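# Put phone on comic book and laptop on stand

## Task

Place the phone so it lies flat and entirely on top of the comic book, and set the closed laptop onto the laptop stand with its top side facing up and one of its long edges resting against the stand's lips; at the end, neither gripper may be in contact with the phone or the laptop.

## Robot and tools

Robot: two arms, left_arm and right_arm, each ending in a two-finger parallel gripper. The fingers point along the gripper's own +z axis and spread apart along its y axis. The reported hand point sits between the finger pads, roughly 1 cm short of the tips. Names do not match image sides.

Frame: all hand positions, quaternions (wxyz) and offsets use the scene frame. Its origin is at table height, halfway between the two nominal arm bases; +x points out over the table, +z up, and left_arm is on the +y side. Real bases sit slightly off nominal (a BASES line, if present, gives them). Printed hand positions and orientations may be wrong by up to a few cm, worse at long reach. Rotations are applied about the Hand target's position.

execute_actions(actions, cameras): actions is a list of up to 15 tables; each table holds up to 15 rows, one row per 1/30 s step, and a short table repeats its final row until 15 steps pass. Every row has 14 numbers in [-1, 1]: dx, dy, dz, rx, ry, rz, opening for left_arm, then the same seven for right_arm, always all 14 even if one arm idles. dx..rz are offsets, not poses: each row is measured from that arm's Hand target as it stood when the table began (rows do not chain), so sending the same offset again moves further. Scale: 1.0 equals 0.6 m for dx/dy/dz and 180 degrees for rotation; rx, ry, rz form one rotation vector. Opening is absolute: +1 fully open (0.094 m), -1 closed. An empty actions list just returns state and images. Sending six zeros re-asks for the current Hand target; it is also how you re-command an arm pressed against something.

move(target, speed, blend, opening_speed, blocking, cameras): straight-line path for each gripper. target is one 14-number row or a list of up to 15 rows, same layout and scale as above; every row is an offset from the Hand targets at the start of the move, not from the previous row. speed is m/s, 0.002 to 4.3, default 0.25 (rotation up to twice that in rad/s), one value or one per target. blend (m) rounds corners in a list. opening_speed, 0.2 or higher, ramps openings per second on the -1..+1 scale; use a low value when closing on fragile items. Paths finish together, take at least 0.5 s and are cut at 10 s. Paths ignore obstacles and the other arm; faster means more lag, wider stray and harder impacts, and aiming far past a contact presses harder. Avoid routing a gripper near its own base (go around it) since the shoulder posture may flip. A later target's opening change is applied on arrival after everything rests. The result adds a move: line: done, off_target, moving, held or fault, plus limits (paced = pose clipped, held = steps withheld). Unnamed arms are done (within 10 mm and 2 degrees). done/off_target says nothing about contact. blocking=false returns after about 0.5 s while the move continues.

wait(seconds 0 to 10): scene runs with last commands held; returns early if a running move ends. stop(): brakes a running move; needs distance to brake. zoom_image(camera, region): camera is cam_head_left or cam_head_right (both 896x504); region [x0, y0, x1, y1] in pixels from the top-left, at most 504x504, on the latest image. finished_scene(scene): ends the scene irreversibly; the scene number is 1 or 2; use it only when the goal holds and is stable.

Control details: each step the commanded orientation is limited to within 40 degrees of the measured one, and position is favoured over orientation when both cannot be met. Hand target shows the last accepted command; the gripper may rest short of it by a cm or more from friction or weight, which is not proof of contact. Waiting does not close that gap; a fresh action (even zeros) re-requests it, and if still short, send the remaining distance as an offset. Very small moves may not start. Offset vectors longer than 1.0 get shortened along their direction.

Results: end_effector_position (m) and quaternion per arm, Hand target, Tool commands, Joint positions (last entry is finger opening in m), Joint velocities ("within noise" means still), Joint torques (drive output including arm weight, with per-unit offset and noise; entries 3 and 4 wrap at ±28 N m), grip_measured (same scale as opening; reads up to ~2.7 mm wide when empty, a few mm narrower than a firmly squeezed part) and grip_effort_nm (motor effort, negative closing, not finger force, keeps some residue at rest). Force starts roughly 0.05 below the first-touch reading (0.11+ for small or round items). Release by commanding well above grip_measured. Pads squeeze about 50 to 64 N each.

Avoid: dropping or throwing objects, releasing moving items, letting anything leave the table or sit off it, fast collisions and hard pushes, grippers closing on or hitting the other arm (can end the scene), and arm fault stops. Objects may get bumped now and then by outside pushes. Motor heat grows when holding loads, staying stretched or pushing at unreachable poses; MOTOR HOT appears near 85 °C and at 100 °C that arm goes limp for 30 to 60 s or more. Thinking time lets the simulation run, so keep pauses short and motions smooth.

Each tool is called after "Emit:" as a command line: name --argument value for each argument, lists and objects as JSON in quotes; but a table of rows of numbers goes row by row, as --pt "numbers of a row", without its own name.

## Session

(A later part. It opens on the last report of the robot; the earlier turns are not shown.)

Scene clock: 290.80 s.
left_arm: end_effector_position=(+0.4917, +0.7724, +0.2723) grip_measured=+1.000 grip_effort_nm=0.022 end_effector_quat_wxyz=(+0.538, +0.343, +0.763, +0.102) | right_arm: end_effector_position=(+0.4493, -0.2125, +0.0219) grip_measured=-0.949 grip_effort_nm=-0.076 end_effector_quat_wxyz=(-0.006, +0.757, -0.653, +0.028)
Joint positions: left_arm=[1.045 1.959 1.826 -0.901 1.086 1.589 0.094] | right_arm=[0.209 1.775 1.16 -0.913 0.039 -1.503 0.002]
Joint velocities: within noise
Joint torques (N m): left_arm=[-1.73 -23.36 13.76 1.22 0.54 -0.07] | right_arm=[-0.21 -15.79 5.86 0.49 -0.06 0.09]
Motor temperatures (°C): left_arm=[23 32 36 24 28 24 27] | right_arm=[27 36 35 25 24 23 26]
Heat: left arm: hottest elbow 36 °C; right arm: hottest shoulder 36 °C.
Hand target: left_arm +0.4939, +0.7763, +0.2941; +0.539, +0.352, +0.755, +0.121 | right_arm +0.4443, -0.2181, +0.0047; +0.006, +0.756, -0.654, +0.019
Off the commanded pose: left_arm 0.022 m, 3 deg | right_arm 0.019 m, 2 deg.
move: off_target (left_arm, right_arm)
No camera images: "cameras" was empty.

Emit:
move --target '[0,0,0,0,0,0,1,0,-0.04,-0.002,0,0,0,-0.95]' --speed 0.05

Emit:
zoom_image --camera "cam_head_left" --region '[490, 210, 590, 310]'

Scene clock: 293.40 s.
left_arm: end_effector_position=(+0.4917, +0.7724, +0.2723) grip_measured=+1.000 grip_effort_nm=0.022 end_effector_quat_wxyz=(+0.538, +0.343, +0.763, +0.102) | right_arm: end_effector_position=(+0.4492, -0.2365, +0.0173) grip_measured=-0.949 grip_effort_nm=-0.081 end_effector_quat_wxyz=(-0.003, +0.757, -0.653, +0.027)
Joint positions: left_arm=[1.045 1.959 1.826 -0.901 1.086 1.589 0.094] | right_arm=[0.16 1.775 1.146 -0.903 0.038 -1.552 0.002]
Joint velocities: within noise
Joint torques (N m): left_arm=[-1.9 -23.65 13.49 1.2 0.47 -0.07] | right_arm=[-0.26 -16.21 5.76 0.51 -0.07 0.08]
Motor temperatures (°C): left_arm=[23 32 36 24 28 24 27] | right_arm=[27 35 35 25 24 23 26]
Heat: left arm: hottest elbow 36 °C; right arm: hottest shoulder 35 °C.
Hand target: left_arm +0.4939, +0.7763, +0.2941; +0.539, +0.352, +0.755, +0.121 | right_arm +0.4444, -0.2420, +0.0035; +0.006, +0.756, -0.654, +0.019
Off the commanded pose: left_arm 0.022 m, 3 deg | right_arm 0.016 m, 1 deg.
move: off_target (left_arm, right_arm)

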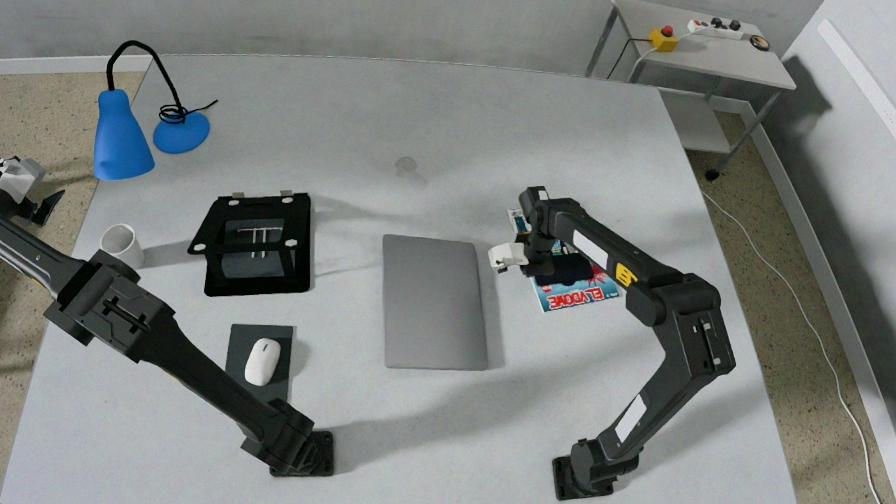

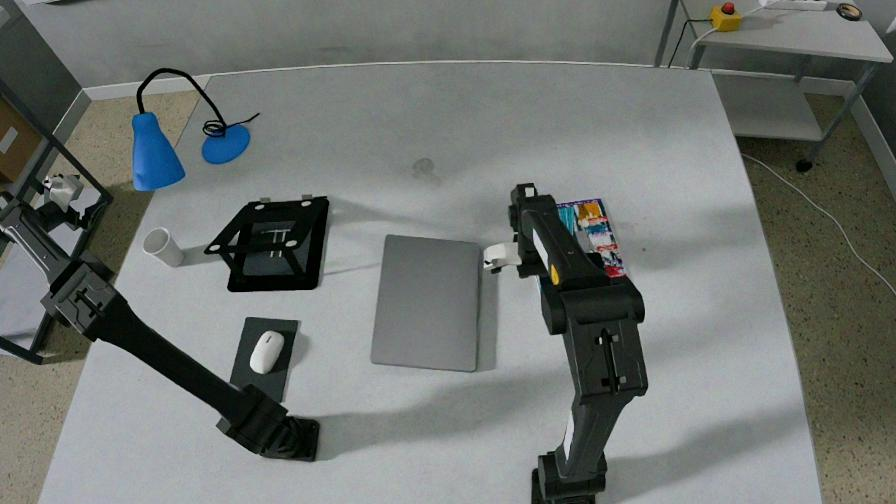

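Scaled by 5.040.

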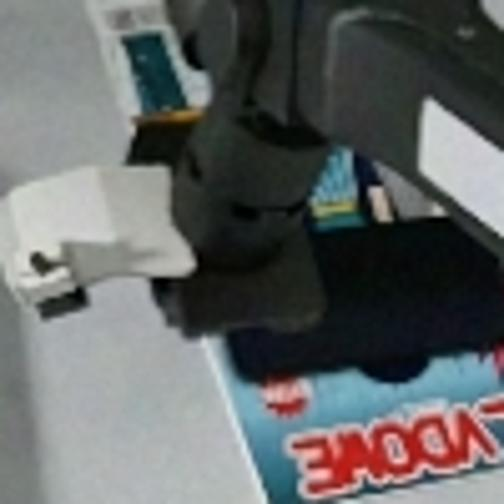

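Emit:
move --target '[0,0,0,0,0,0,1,0,-0.03,0.005,0,0,0,-0.95]' --speed 0.05

Emit:
zoom_image --camera "cam_head_left" --region '[490, 210, 590, 310]'

Scene clock: 296.87 s.
left_arm: end_effector_position=(+0.4917, +0.7724, +0.2723) grip_measured=+1.000 grip_effort_nm=0.022 end_effector_quat_wxyz=(+0.538, +0.343, +0.763, +0.102) | right_arm: end_effector_position=(+0.4503, -0.2509, +0.0167) grip_measured=-0.949 grip_effort_nm=-0.081 end_effector_quat_wxyz=(-0.003, +0.759, -0.651, +0.025)
Joint positions: left_arm=[1.045 1.959 1.826 -0.901 1.086 1.589 0.094] | right_arm=[0.129 1.775 1.144 -0.903 0.034 -1.589 0.002]
Joint velocities: within noise
Joint torques (N m): left_arm=[-2.26 -23.71 13.83 1.14 0.51 -0.06] | right_arm=[-0.67 -16.91 5.5 0.38 0.05 0.08]
Motor temperatures (°C): left_arm=[23 32 36 24 28 24 27] | right_arm=[27 35 34 25 24 23 25]
Heat: left arm: hottest elbow 36 °C; right arm: hottest shoulder 35 °C.
Hand target: left_arm +0.4939, +0.7763, +0.2941; +0.539, +0.352, +0.755, +0.121 | right_arm +0.4443, -0.2599, +0.0064; +0.006, +0.756, -0.654, +0.019
Off the commanded pose: left_arm 0.022 m, 3 deg | right_arm 0.015 m, 1 deg.
move: off_target (left_arm, right_arm)

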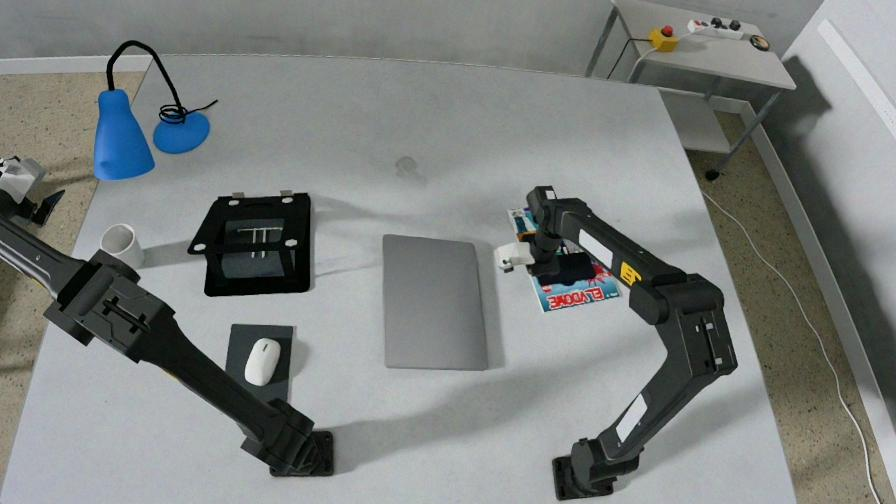

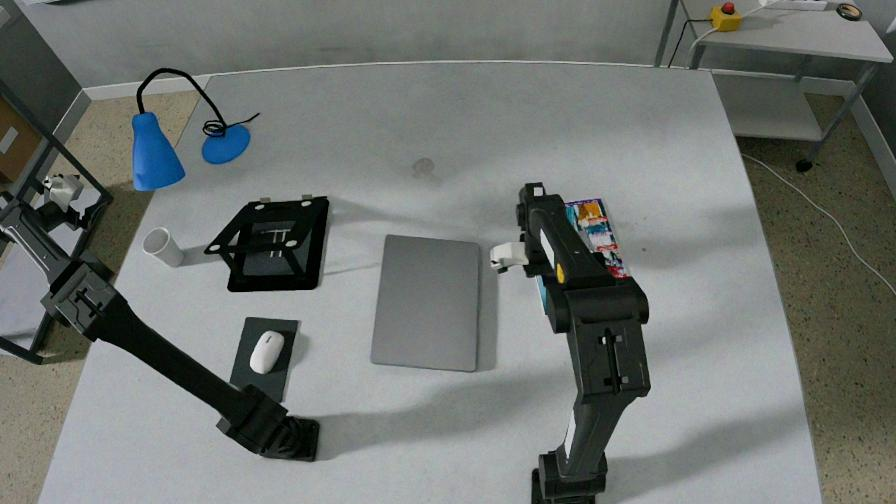

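Scaled by 5.040.

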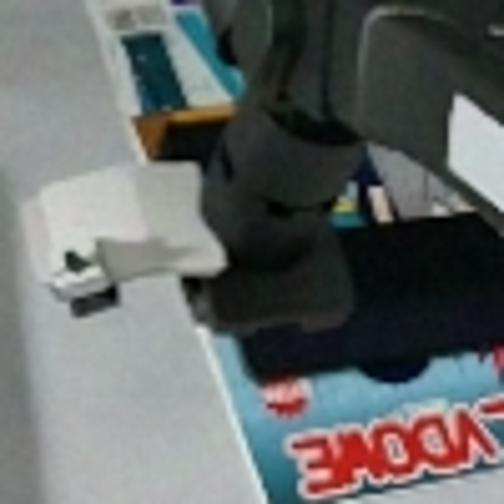

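Emit:
move --target '[0,0,0,0,0,0,1,0,-0.018,0.002,0,0,0,-0.95]' --speed 0.05 --cameras '["cam_head_left"]'

Emit:
zoom_image --camera "cam_head_left" --region '[490, 210, 590, 310]'

Scene clock: 300.93 s.
left_arm: end_effector_position=(+0.4917, +0.7724, +0.2723) grip_measured=+1.000 grip_effort_nm=0.027 end_effector_quat_wxyz=(+0.538, +0.343, +0.763, +0.102) | right_arm: end_effector_position=(+0.4513, -0.2595, +0.0167) grip_measured=-0.949 grip_effort_nm=-0.076 end_effector_quat_wxyz=(-0.003, +0.760, -0.650, +0.024)
Joint positions: left_arm=[1.045 1.959 1.826 -0.901 1.086 1.589 0.094] | right_arm=[0.11 1.775 1.144 -0.903 0.031 -1.612 0.002]
Joint velocities: within noise
Joint torques (N m): left_arm=[-1.26 -23.3 13.39 1.06 0.52 -0.07] | right_arm=[-0.91 -17.44 5.31 0.36 0.12 0.08]
Motor temperatures (°C): left_arm=[23 32 36 24 28 24 27] | right_arm=[27 35 34 25 24 23 25]
Heat: left arm: hottest elbow 36 °C; right arm: hottest shoulder 35 °C.
Hand target: left_arm +0.4939, +0.7763, +0.2941; +0.539, +0.352, +0.755, +0.121 | right_arm +0.4443, -0.2707, +0.0076; +0.006, +0.756, -0.654, +0.019
Off the commanded pose: left_arm 0.022 m, 3 deg | right_arm 0.016 m, 1 deg.
move: off_target (left_arm, right_arm)
Images, in order (width x height): cam_head_left 896x504.

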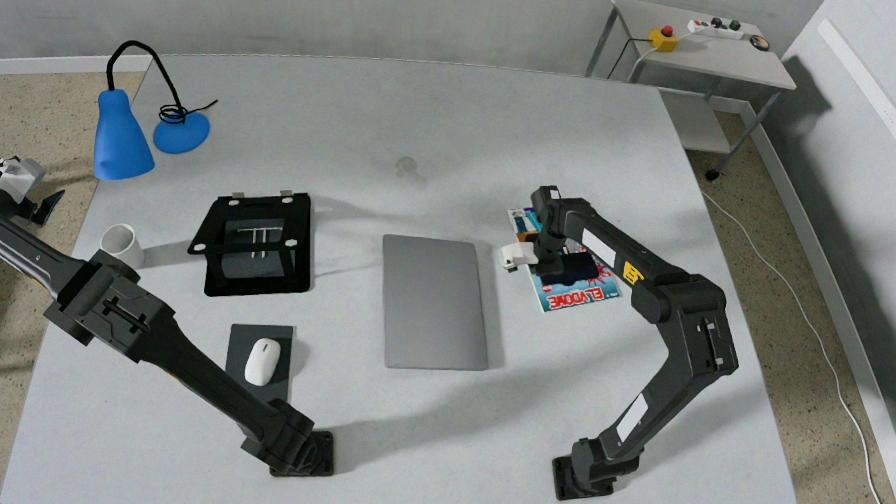

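Scaled by 5.040.

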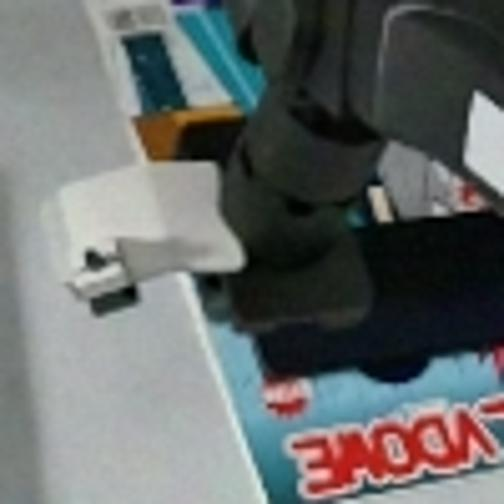

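Emit:
move --pt "0 0 0 0 0 0 1 0 0.04 0.0 0 0 0 -0.95" --pt "0 0 0 0 0 0 1 -0.1 0 0.35 0 0 0 -0.95" --pt "0 0 0 0 0 0 1 -0.35 -0.25 0.35 0 0 0 -0.95" --speed '[0.08,0.3,0.3]'

Emit:
zoom_image --camera "cam_head_left" --region '[440, 320, 510, 390]'

Emit:
zoom_image --camera "cam_head_right" --region '[440, 320, 510, 390]'

Emit:
zoom_image --camera "cam_head_left" --region '[370, 320, 440, 390]'

Emit:
zoom_image --camera "cam_head_right" --region '[360, 320, 430, 390]'

Emit:
zoom_image --camera "cam_head_left" --region '[220, 310, 320, 410]'

Scene clock: 319.20 s.
left_arm: end_effector_position=(+0.4917, +0.7724, +0.2723) grip_measured=+1.000 grip_effort_nm=0.022 end_effector_quat_wxyz=(+0.538, +0.343, +0.763, +0.102) | right_arm: end_effector_position=(+0.2422, -0.4201, +0.2212) grip_measured=-0.949 grip_effort_nm=-0.076 end_effector_quat_wxyz=(+0.004, +0.758, -0.652, +0.027)
Joint positions: left_arm=[1.045 1.959 1.826 -0.901 1.086 1.589 0.094] | right_arm=[-0.377 1.071 0.995 -1.446 0.025 -2.092 0.002]
Joint velocities: within noise
Joint torques (N m): left_arm=[-1.32 -23 13.78 1.1 0.53 -0.04] | right_arm=[-0.38 -8.41 7.2 -0.23 -0.08 0.14]
Motor temperatures (°C): left_arm=[23 32 36 24 28 24 27] | right_arm=[27 34 34 25 24 23 25]
Heat: left arm: hottest elbow 36 °C; right arm: hottest shoulder 34 °C.
Hand target: left_arm +0.4939, +0.7763, +0.2941; +0.539, +0.352, +0.755, +0.121 | right_arm +0.2344, -0.4208, +0.2177; +0.006, +0.756, -0.654, +0.019
Off the commanded pose: left_arm 0.022 m, 3 deg | right_arm 0.009 m, 1 deg.
move: off_target (left_arm)

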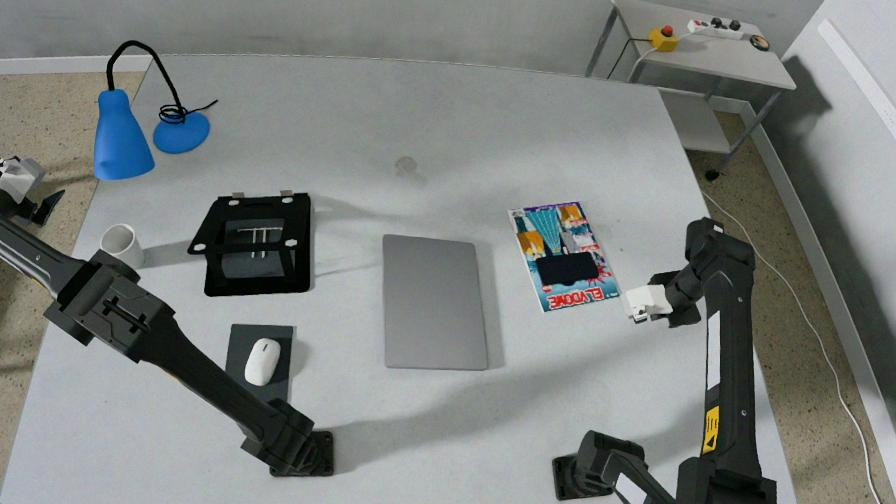

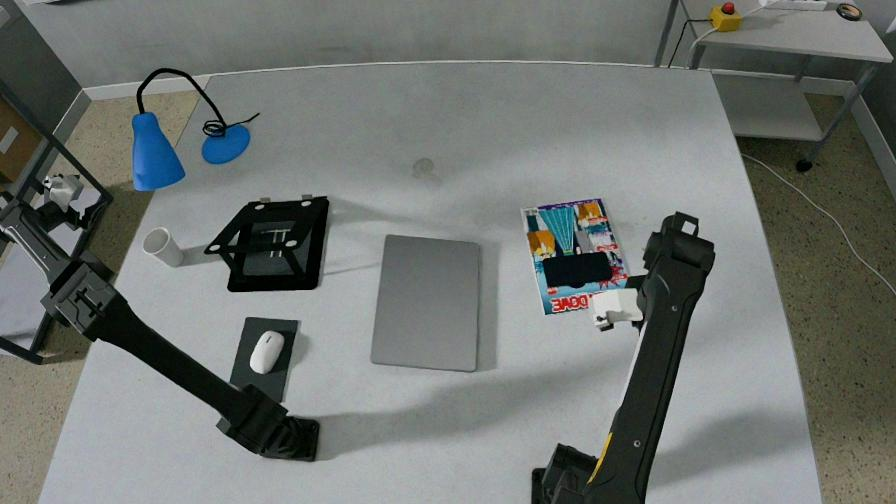

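Scaled by 7.200.

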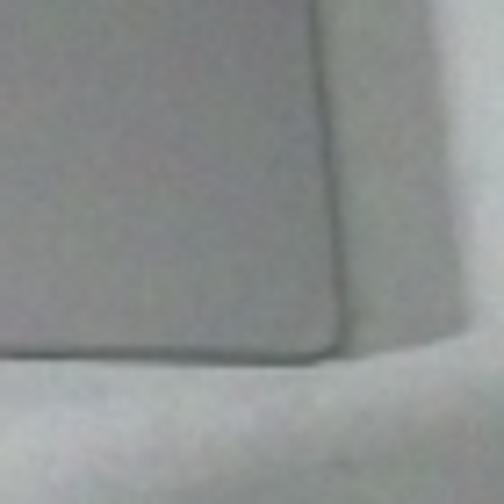

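Scaled by 7.200.

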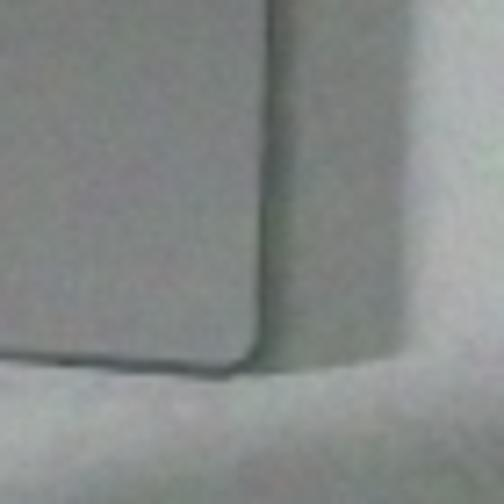

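Scaled by 7.200.

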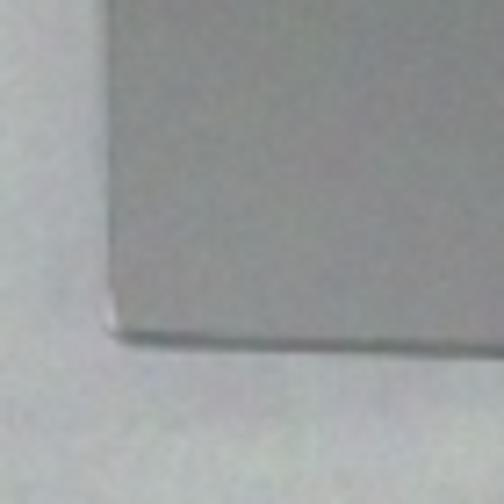

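Scaled by 7.200.

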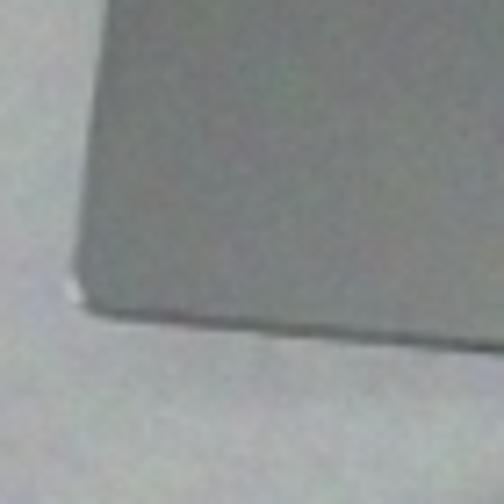

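Scaled by 5.040.

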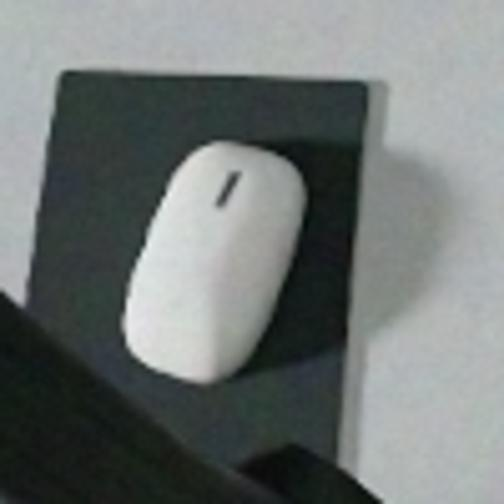

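Emit:
zoom_image --camera "cam_head_left" --region '[610, 210, 770, 340]'

Emit:
zoom_image --camera "cam_head_left" --region '[0, 140, 120, 260]'

Emit:
zoom_image --camera "cam_head_right" --region '[0, 140, 120, 260]'

Scaled by 3.150.

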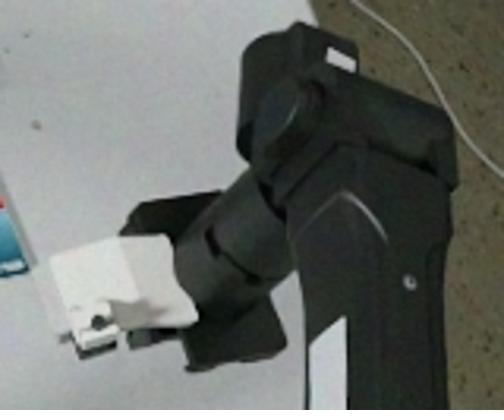

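Scaled by 4.200.

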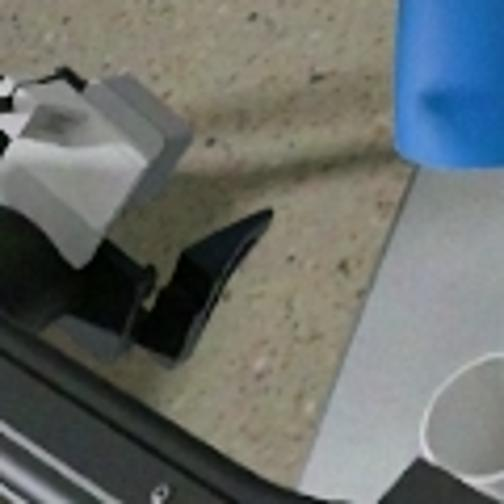

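Scaled by 4.200.

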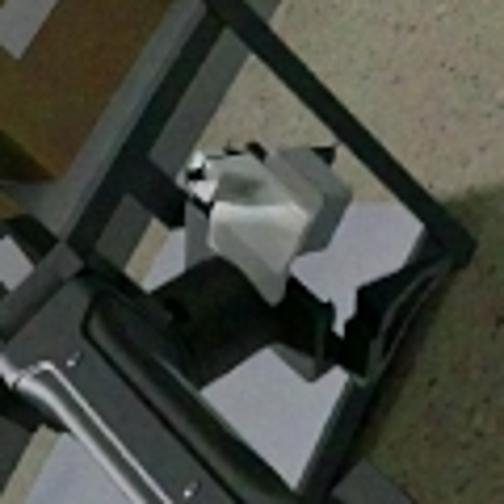

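Emit:
move --target '[-0.323,-0.793,-0.07,0.257,-0.106,-0.390,-0.3,0,0,0,0,0,0,-0.95]' --speed 0.4

Emit:
zoom_image --camera "cam_head_left" --region '[270, 220, 470, 400]'

Emit:
zoom_image --camera "cam_head_right" --region '[270, 220, 470, 400]'

Scene clock: 403.97 s.
left_arm: end_effector_position=(+0.3004, +0.3037, +0.2568) grip_measured=-0.298 grip_effort_nm=-0.085 end_effector_quat_wxyz=(+0.618, +0.652, +0.279, +0.340) | right_arm: end_effector_position=(+0.2422, -0.4200, +0.2212) grip_measured=-0.949 grip_effort_nm=-0.081 end_effector_quat_wxyz=(+0.003, +0.758, -0.652, +0.027)
Joint positions: left_arm=[0.866 0.772 0.35 0.018 1.559 2.074 0.033] | right_arm=[-0.377 1.071 0.995 -1.446 0.025 -2.093 0.002]
Joint velocities: within noise
Joint torques (N m): left_arm=[-1.73 -2.26 9.36 1.76 0.33 0.01] | right_arm=[-0.38 -8.06 7.34 -0.2 -0.09 0.09]
Motor temperatures (°C): left_arm=[23 33 37 24 28 24 26] | right_arm=[27 32 34 25 24 23 25]
Heat: left arm: hottest elbow 37 °C; right arm: hottest elbow 34 °C.
Hand target: left_arm +0.3002, +0.3004, +0.2523; +0.448, +0.855, +0.230, +0.121 | right_arm +0.2344, -0.4207, +0.2177; +0.005, +0.756, -0.654, +0.019
Off the commanded pose: left_arm 0.006 m, 40 deg; orientation clipped | right_arm 0.009 m, 1 deg.
joint sent to its limit (left arm) — joint 5 (wrist yaw), upper limit; joint 6 (wrist roll), upper limit. The joint targets are off in orientation, not in position.
move: off_target (left_arm); limits=paced

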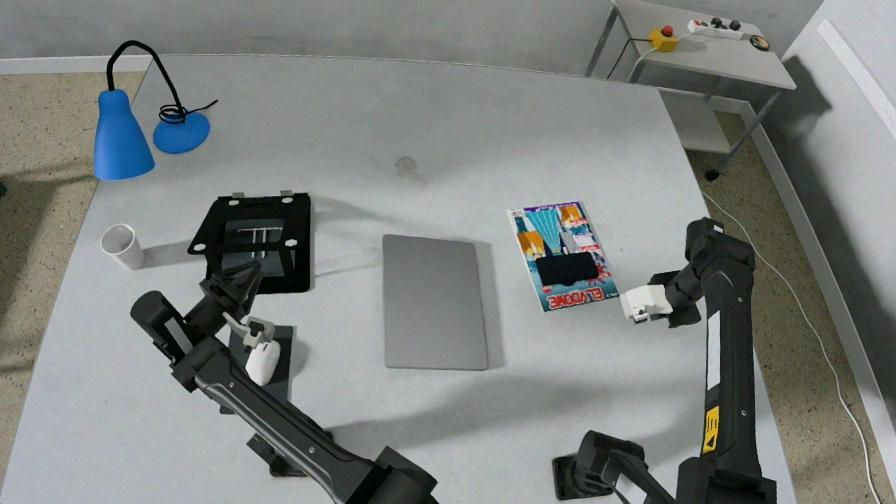

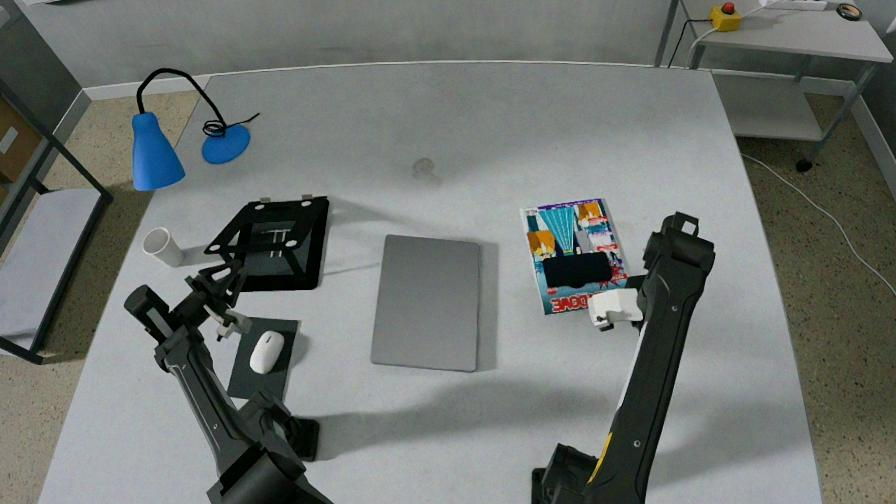

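Scaled by 2.520.

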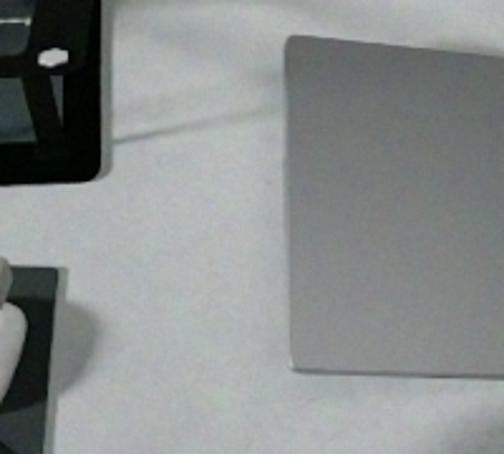

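Scaled by 2.520.

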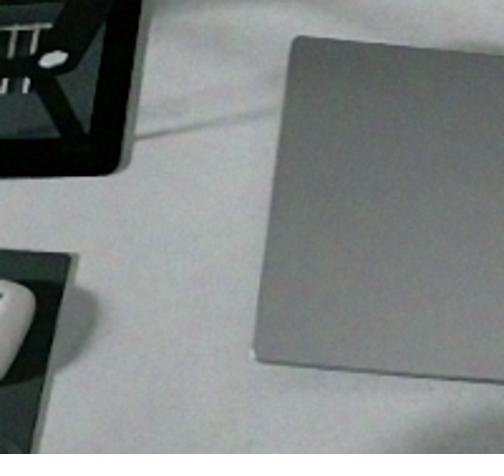

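Emit:
move --pt "0 0 0 -0.229 0.394 0.316 -0.3 0 0 0 0 0 0 -0.95" --pt "0.033 -0.167 -0.05 -0.413 0.71 0.568 -0.3 0 0 0 0 0 0 -0.95" --speed 0.4

Emit:
zoom_image --camera "cam_head_left" --region '[270, 220, 470, 400]'

Emit:
zoom_image --camera "cam_head_right" --region '[270, 220, 470, 400]'

Scene clock: 428.10 s.
left_arm: end_effector_position=(+0.3217, +0.2049, +0.2230) grip_measured=-0.298 grip_effort_nm=-0.085 end_effector_quat_wxyz=(+0.120, -0.235, +0.854, -0.449) | right_arm: end_effector_position=(+0.2422, -0.4200, +0.2212) grip_measured=-0.949 grip_effort_nm=-0.076 end_effector_quat_wxyz=(+0.003, +0.758, -0.652, +0.027)
Joint positions: left_arm=[0.339 0.916 0.706 -1.134 0.947 -0.285 0.033] | right_arm=[-0.377 1.071 0.995 -1.446 0.025 -2.093 0.002]
Joint velocities: within noise
Joint torques (N m): left_arm=[-2.73 -6.71 9.7 1.4 0.37 0.01] | right_arm=[-0.44 -8.12 7.34 -0.23 -0.08 0.09]
Motor temperatures (°C): left_arm=[23 30 37 24 28 24 26] | right_arm=[27 32 34 25 24 23 25]
Heat: left arm: hottest elbow 37 °C; right arm: hottest elbow 34 °C.
Hand target: left_arm +0.3200, +0.2003, +0.2222; +0.123, -0.228, +0.856, -0.448 | right_arm +0.2344, -0.4207, +0.2177; +0.005, +0.756, -0.654, +0.019
Off the commanded pose: left_arm 0.005 m, 1 deg | right_arm 0.009 m, 1 deg.
move: done

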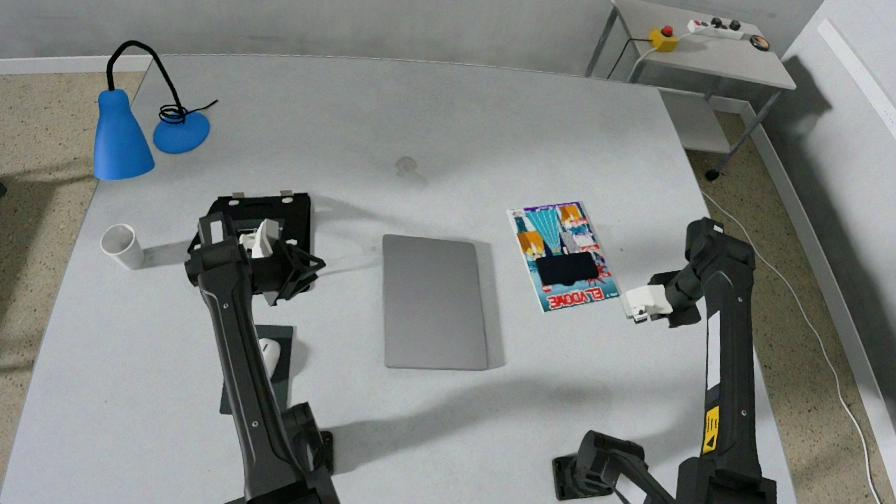

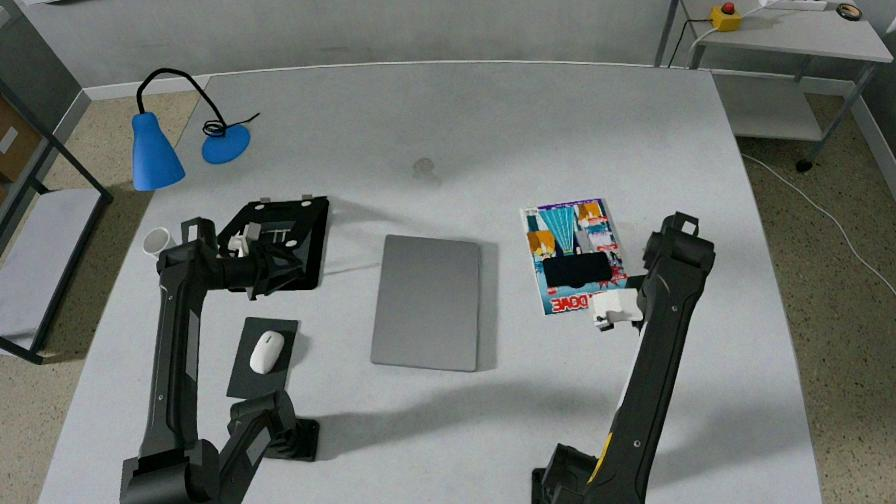

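Scaled by 2.520.

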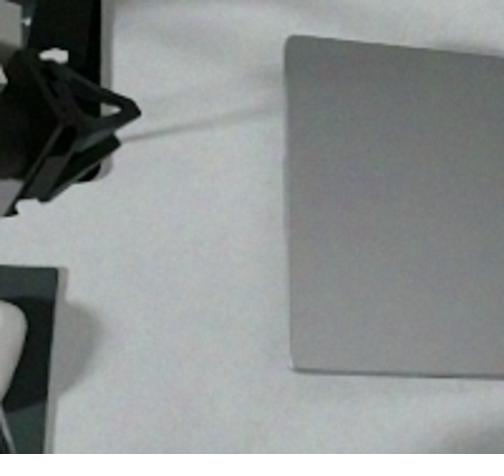

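Scaled by 2.520.

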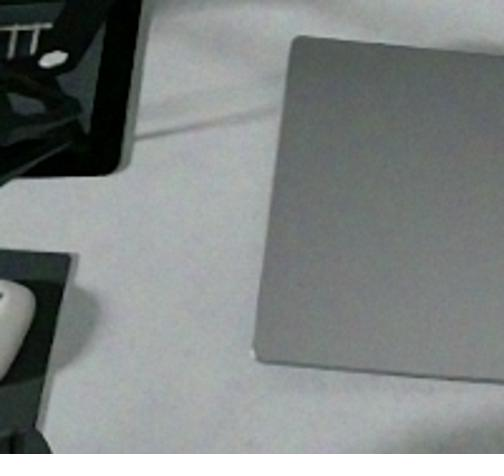

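Emit:
move --target '[0.02,0.0,-0.2,0,0,0,-0.3,0,0,0,0,0,0,-0.95]' --speed 0.3

Emit:
zoom_image --camera "cam_head_left" --region '[270, 220, 430, 370]'

Emit:
zoom_image --camera "cam_head_right" --region '[250, 220, 410, 370]'

Scene clock: 433.20 s.
left_arm: end_effector_position=(+0.3335, +0.2051, +0.1079) grip_measured=-0.298 grip_effort_nm=-0.085 end_effector_quat_wxyz=(+0.130, -0.230, +0.855, -0.448) | right_arm: end_effector_position=(+0.2422, -0.4200, +0.2212) grip_measured=-0.949 grip_effort_nm=-0.081 end_effector_quat_wxyz=(+0.003, +0.758, -0.652, +0.027)
Joint positions: left_arm=[0.323 1.111 0.486 -0.673 0.943 -0.313 0.033] | right_arm=[-0.377 1.071 0.995 -1.446 0.025 -2.093 0.002]
Joint velocities: within noise
Joint torques (N m): left_arm=[-3.08 -5.71 8.1 1.01 0.38 -0.03] | right_arm=[-0.5 -8.06 7.3 -0.21 -0.08 0.09]
Motor temperatures (°C): left_arm=[23 30 37 24 28 24 26] | right_arm=[27 32 34 25 24 23 25]
Heat: left arm: hottest elbow 37 °C; right arm: hottest elbow 34 °C.
Hand target: left_arm +0.3319, +0.2002, +0.1022; +0.123, -0.228, +0.856, -0.448 | right_arm +0.2344, -0.4207, +0.2177; +0.005, +0.756, -0.654, +0.019
Off the commanded pose: left_arm 0.008 m, 1 deg | right_arm 0.009 m, 1 deg.
move: done

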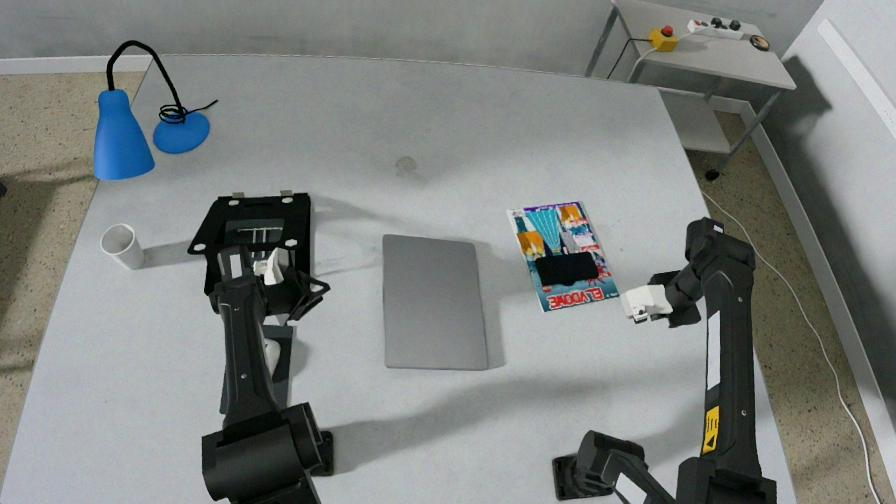

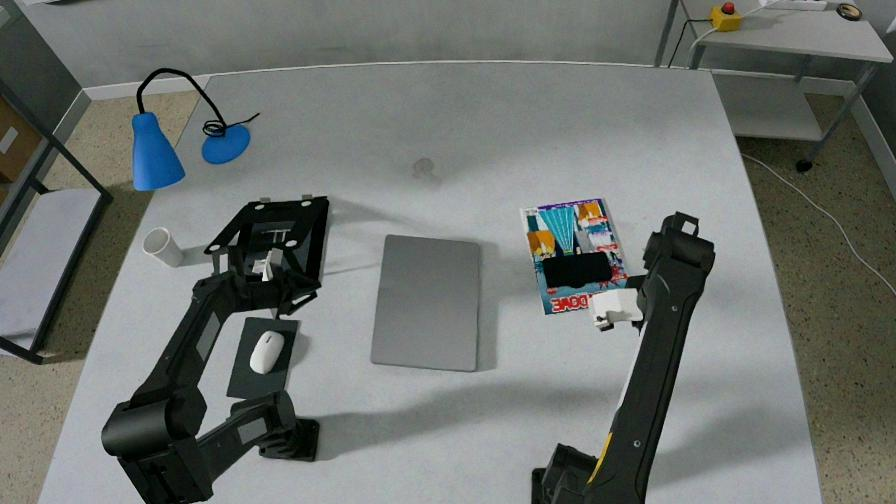

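Scaled by 3.150.

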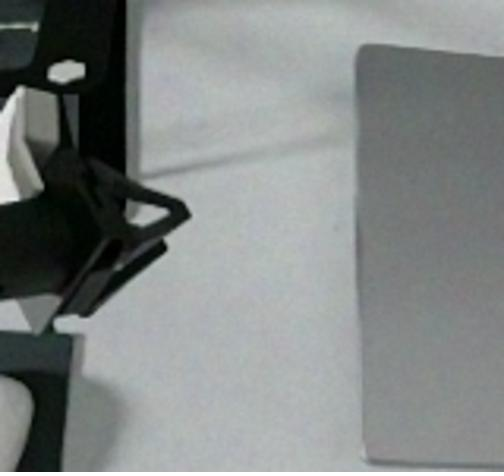

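Scaled by 3.150.

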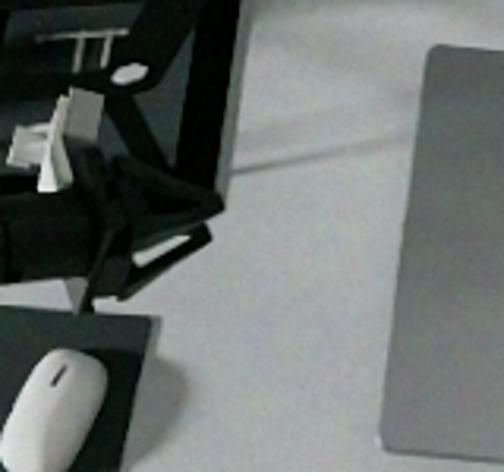

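Emit:
move --target '[-0.03,0.0,0,0,0,0,-0.3,0.16,0.4,-0.163,0,0,0,-0.95]' --speed 0.3

Emit:
zoom_image --camera "cam_head_left" --region '[440, 220, 600, 370]'

Emit:
zoom_image --camera "cam_head_right" --region '[440, 220, 600, 370]'

Scene clock: 446.80 s.
left_arm: end_effector_position=(+0.3185, +0.1996, +0.1022) grip_measured=-0.298 grip_effort_nm=-0.085 end_effector_quat_wxyz=(+0.121, -0.227, +0.857, -0.447) | right_arm: end_effector_position=(+0.3077, -0.1924, +0.1068) grip_measured=-0.949 grip_effort_nm=-0.081 end_effector_quat_wxyz=(+0.027, +0.756, -0.654, +0.006)
Joint positions: left_arm=[0.323 1.084 0.455 -0.7 0.943 -0.291 0.033] | right_arm=[0.348 1.391 0.95 -1.171 0.036 -1.361 0.002]
Joint velocities: within noise
Joint torques (N m): left_arm=[-0.56 -6.95 8.06 0.29 0.59 0.16] | right_arm=[1.14 -10.87 11.33 0.38 0.06 0.22]
Motor temperatures (°C): left_arm=[23 29 35 24 28 24 26] | right_arm=[27 32 35 25 24 23 25]
Heat: left arm: hottest elbow 35 °C; right arm: hottest elbow 35 °C.
Hand target: left_arm +0.3140, +0.2003, +0.1023; +0.123, -0.228, +0.856, -0.448 | right_arm +0.3303, -0.1808, +0.1198; +0.006, +0.756, -0.654, +0.019
Off the commanded pose: left_arm 0.005 m, 0 deg | right_arm 0.029 m, 3 deg.
move: off_target (right_arm)

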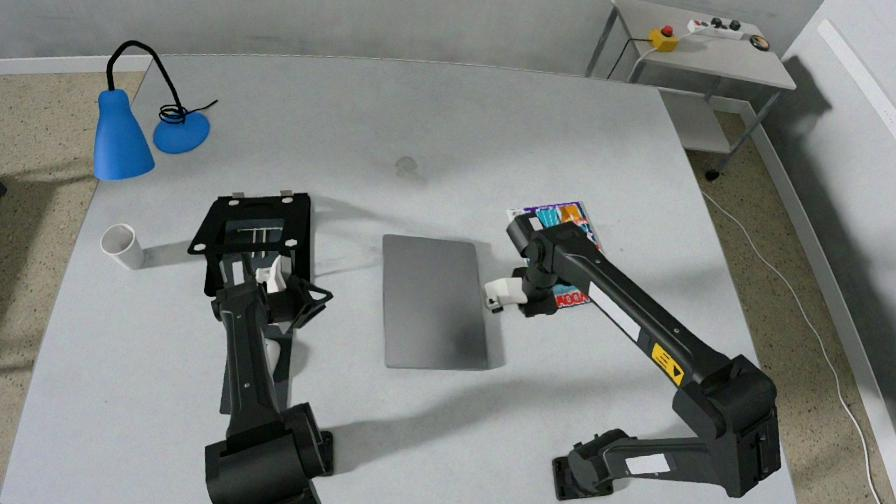

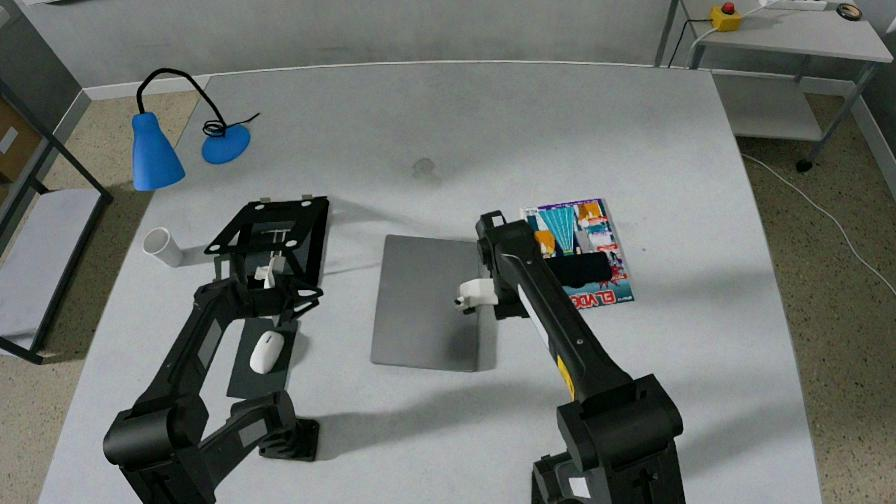

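Scaled by 3.150.

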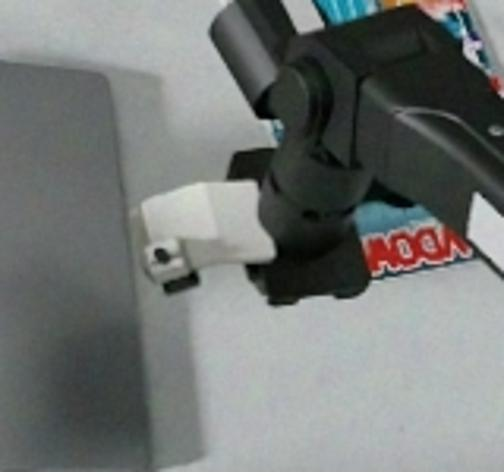

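Scaled by 3.150.

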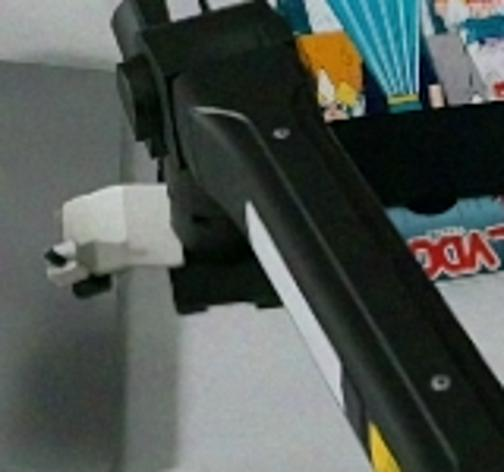

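Emit:
move --target '[0,0.0,0,0,0,0,-0.3,0.025,0.12,-0.09,0,0,0,-0.95]' --speed 0.15

Emit:
zoom_image --camera "cam_head_left" --region '[440, 240, 560, 350]'

Emit:
zoom_image --camera "cam_head_right" --region '[440, 240, 560, 350]'

Scene clock: 457.03 s.
left_arm: end_effector_position=(+0.3184, +0.1996, +0.1022) grip_measured=-0.298 grip_effort_nm=-0.081 end_effector_quat_wxyz=(+0.121, -0.227, +0.857, -0.447) | right_arm: end_effector_position=(+0.3242, -0.1242, +0.0579) grip_measured=-0.949 grip_effort_nm=-0.081 end_effector_quat_wxyz=(+0.025, +0.756, -0.654, +0.011)
Joint positions: left_arm=[0.323 1.084 0.455 -0.7 0.943 -0.29 0.033] | right_arm=[0.495 1.563 0.992 -1.039 0.037 -1.214 0.002]
Joint velocities: within noise
Joint torques (N m): left_arm=[-0.38 -7.82 7.94 0.34 0.6 0.14] | right_arm=[1.14 -12.63 10.65 0.39 0.06 0.23]
Motor temperatures (°C): left_arm=[23 29 35 24 28 24 26] | right_arm=[27 32 36 25 24 23 25]
Heat: left arm: hottest elbow 35 °C; right arm: hottest elbow 36 °C.
Hand target: left_arm +0.3140, +0.2003, +0.1023; +0.123, -0.228, +0.856, -0.448 | right_arm +0.3453, -0.1087, +0.0658; +0.006, +0.756, -0.654, +0.019
Off the commanded pose: left_arm 0.004 m, 0 deg | right_arm 0.027 m, 2 deg.
move: off_target (right_arm)

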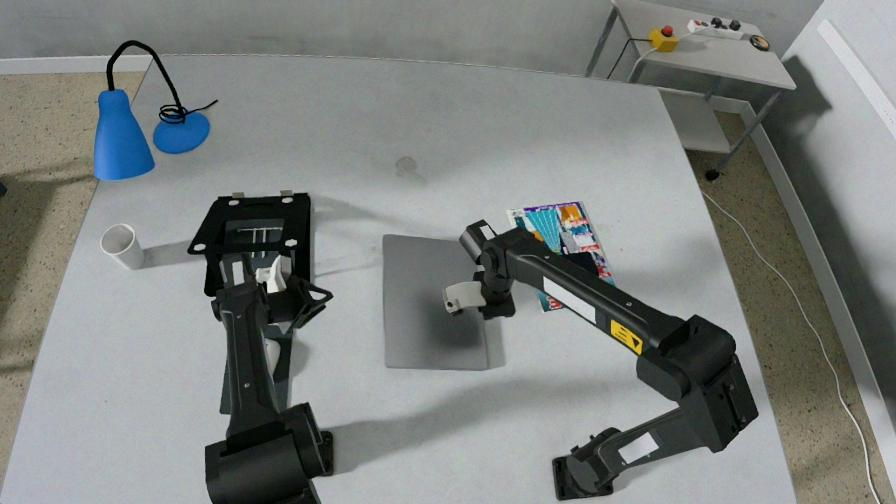

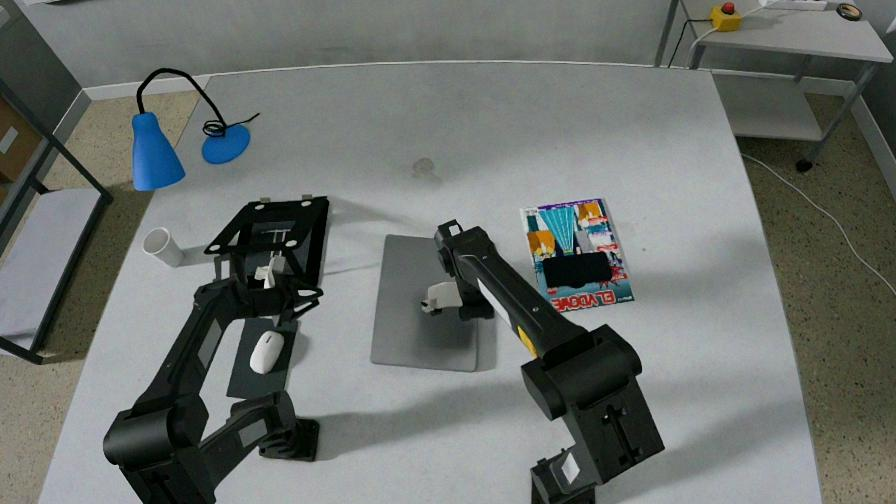

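Scaled by 4.200.

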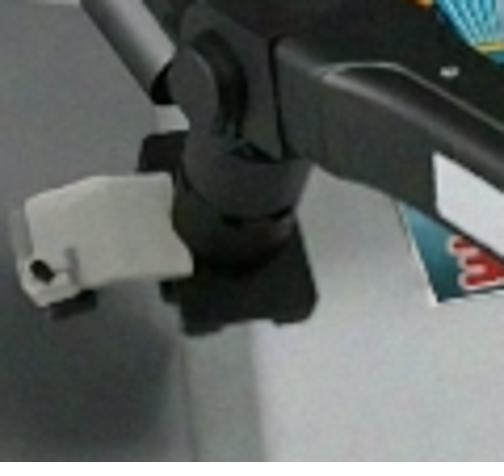

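Scaled by 4.200.

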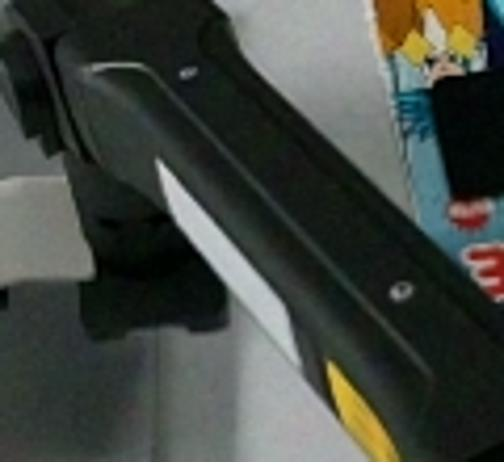

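Emit:
move --target "[0,0.0,0,0,0,0,-0.3,0.05,-0.01,0,0,0,0,-0.95],[0,0.0,0,0,0,0,-0.3,0.05,-0.01,-0.06,0,0,0,-0.95]]" --speed 0.1



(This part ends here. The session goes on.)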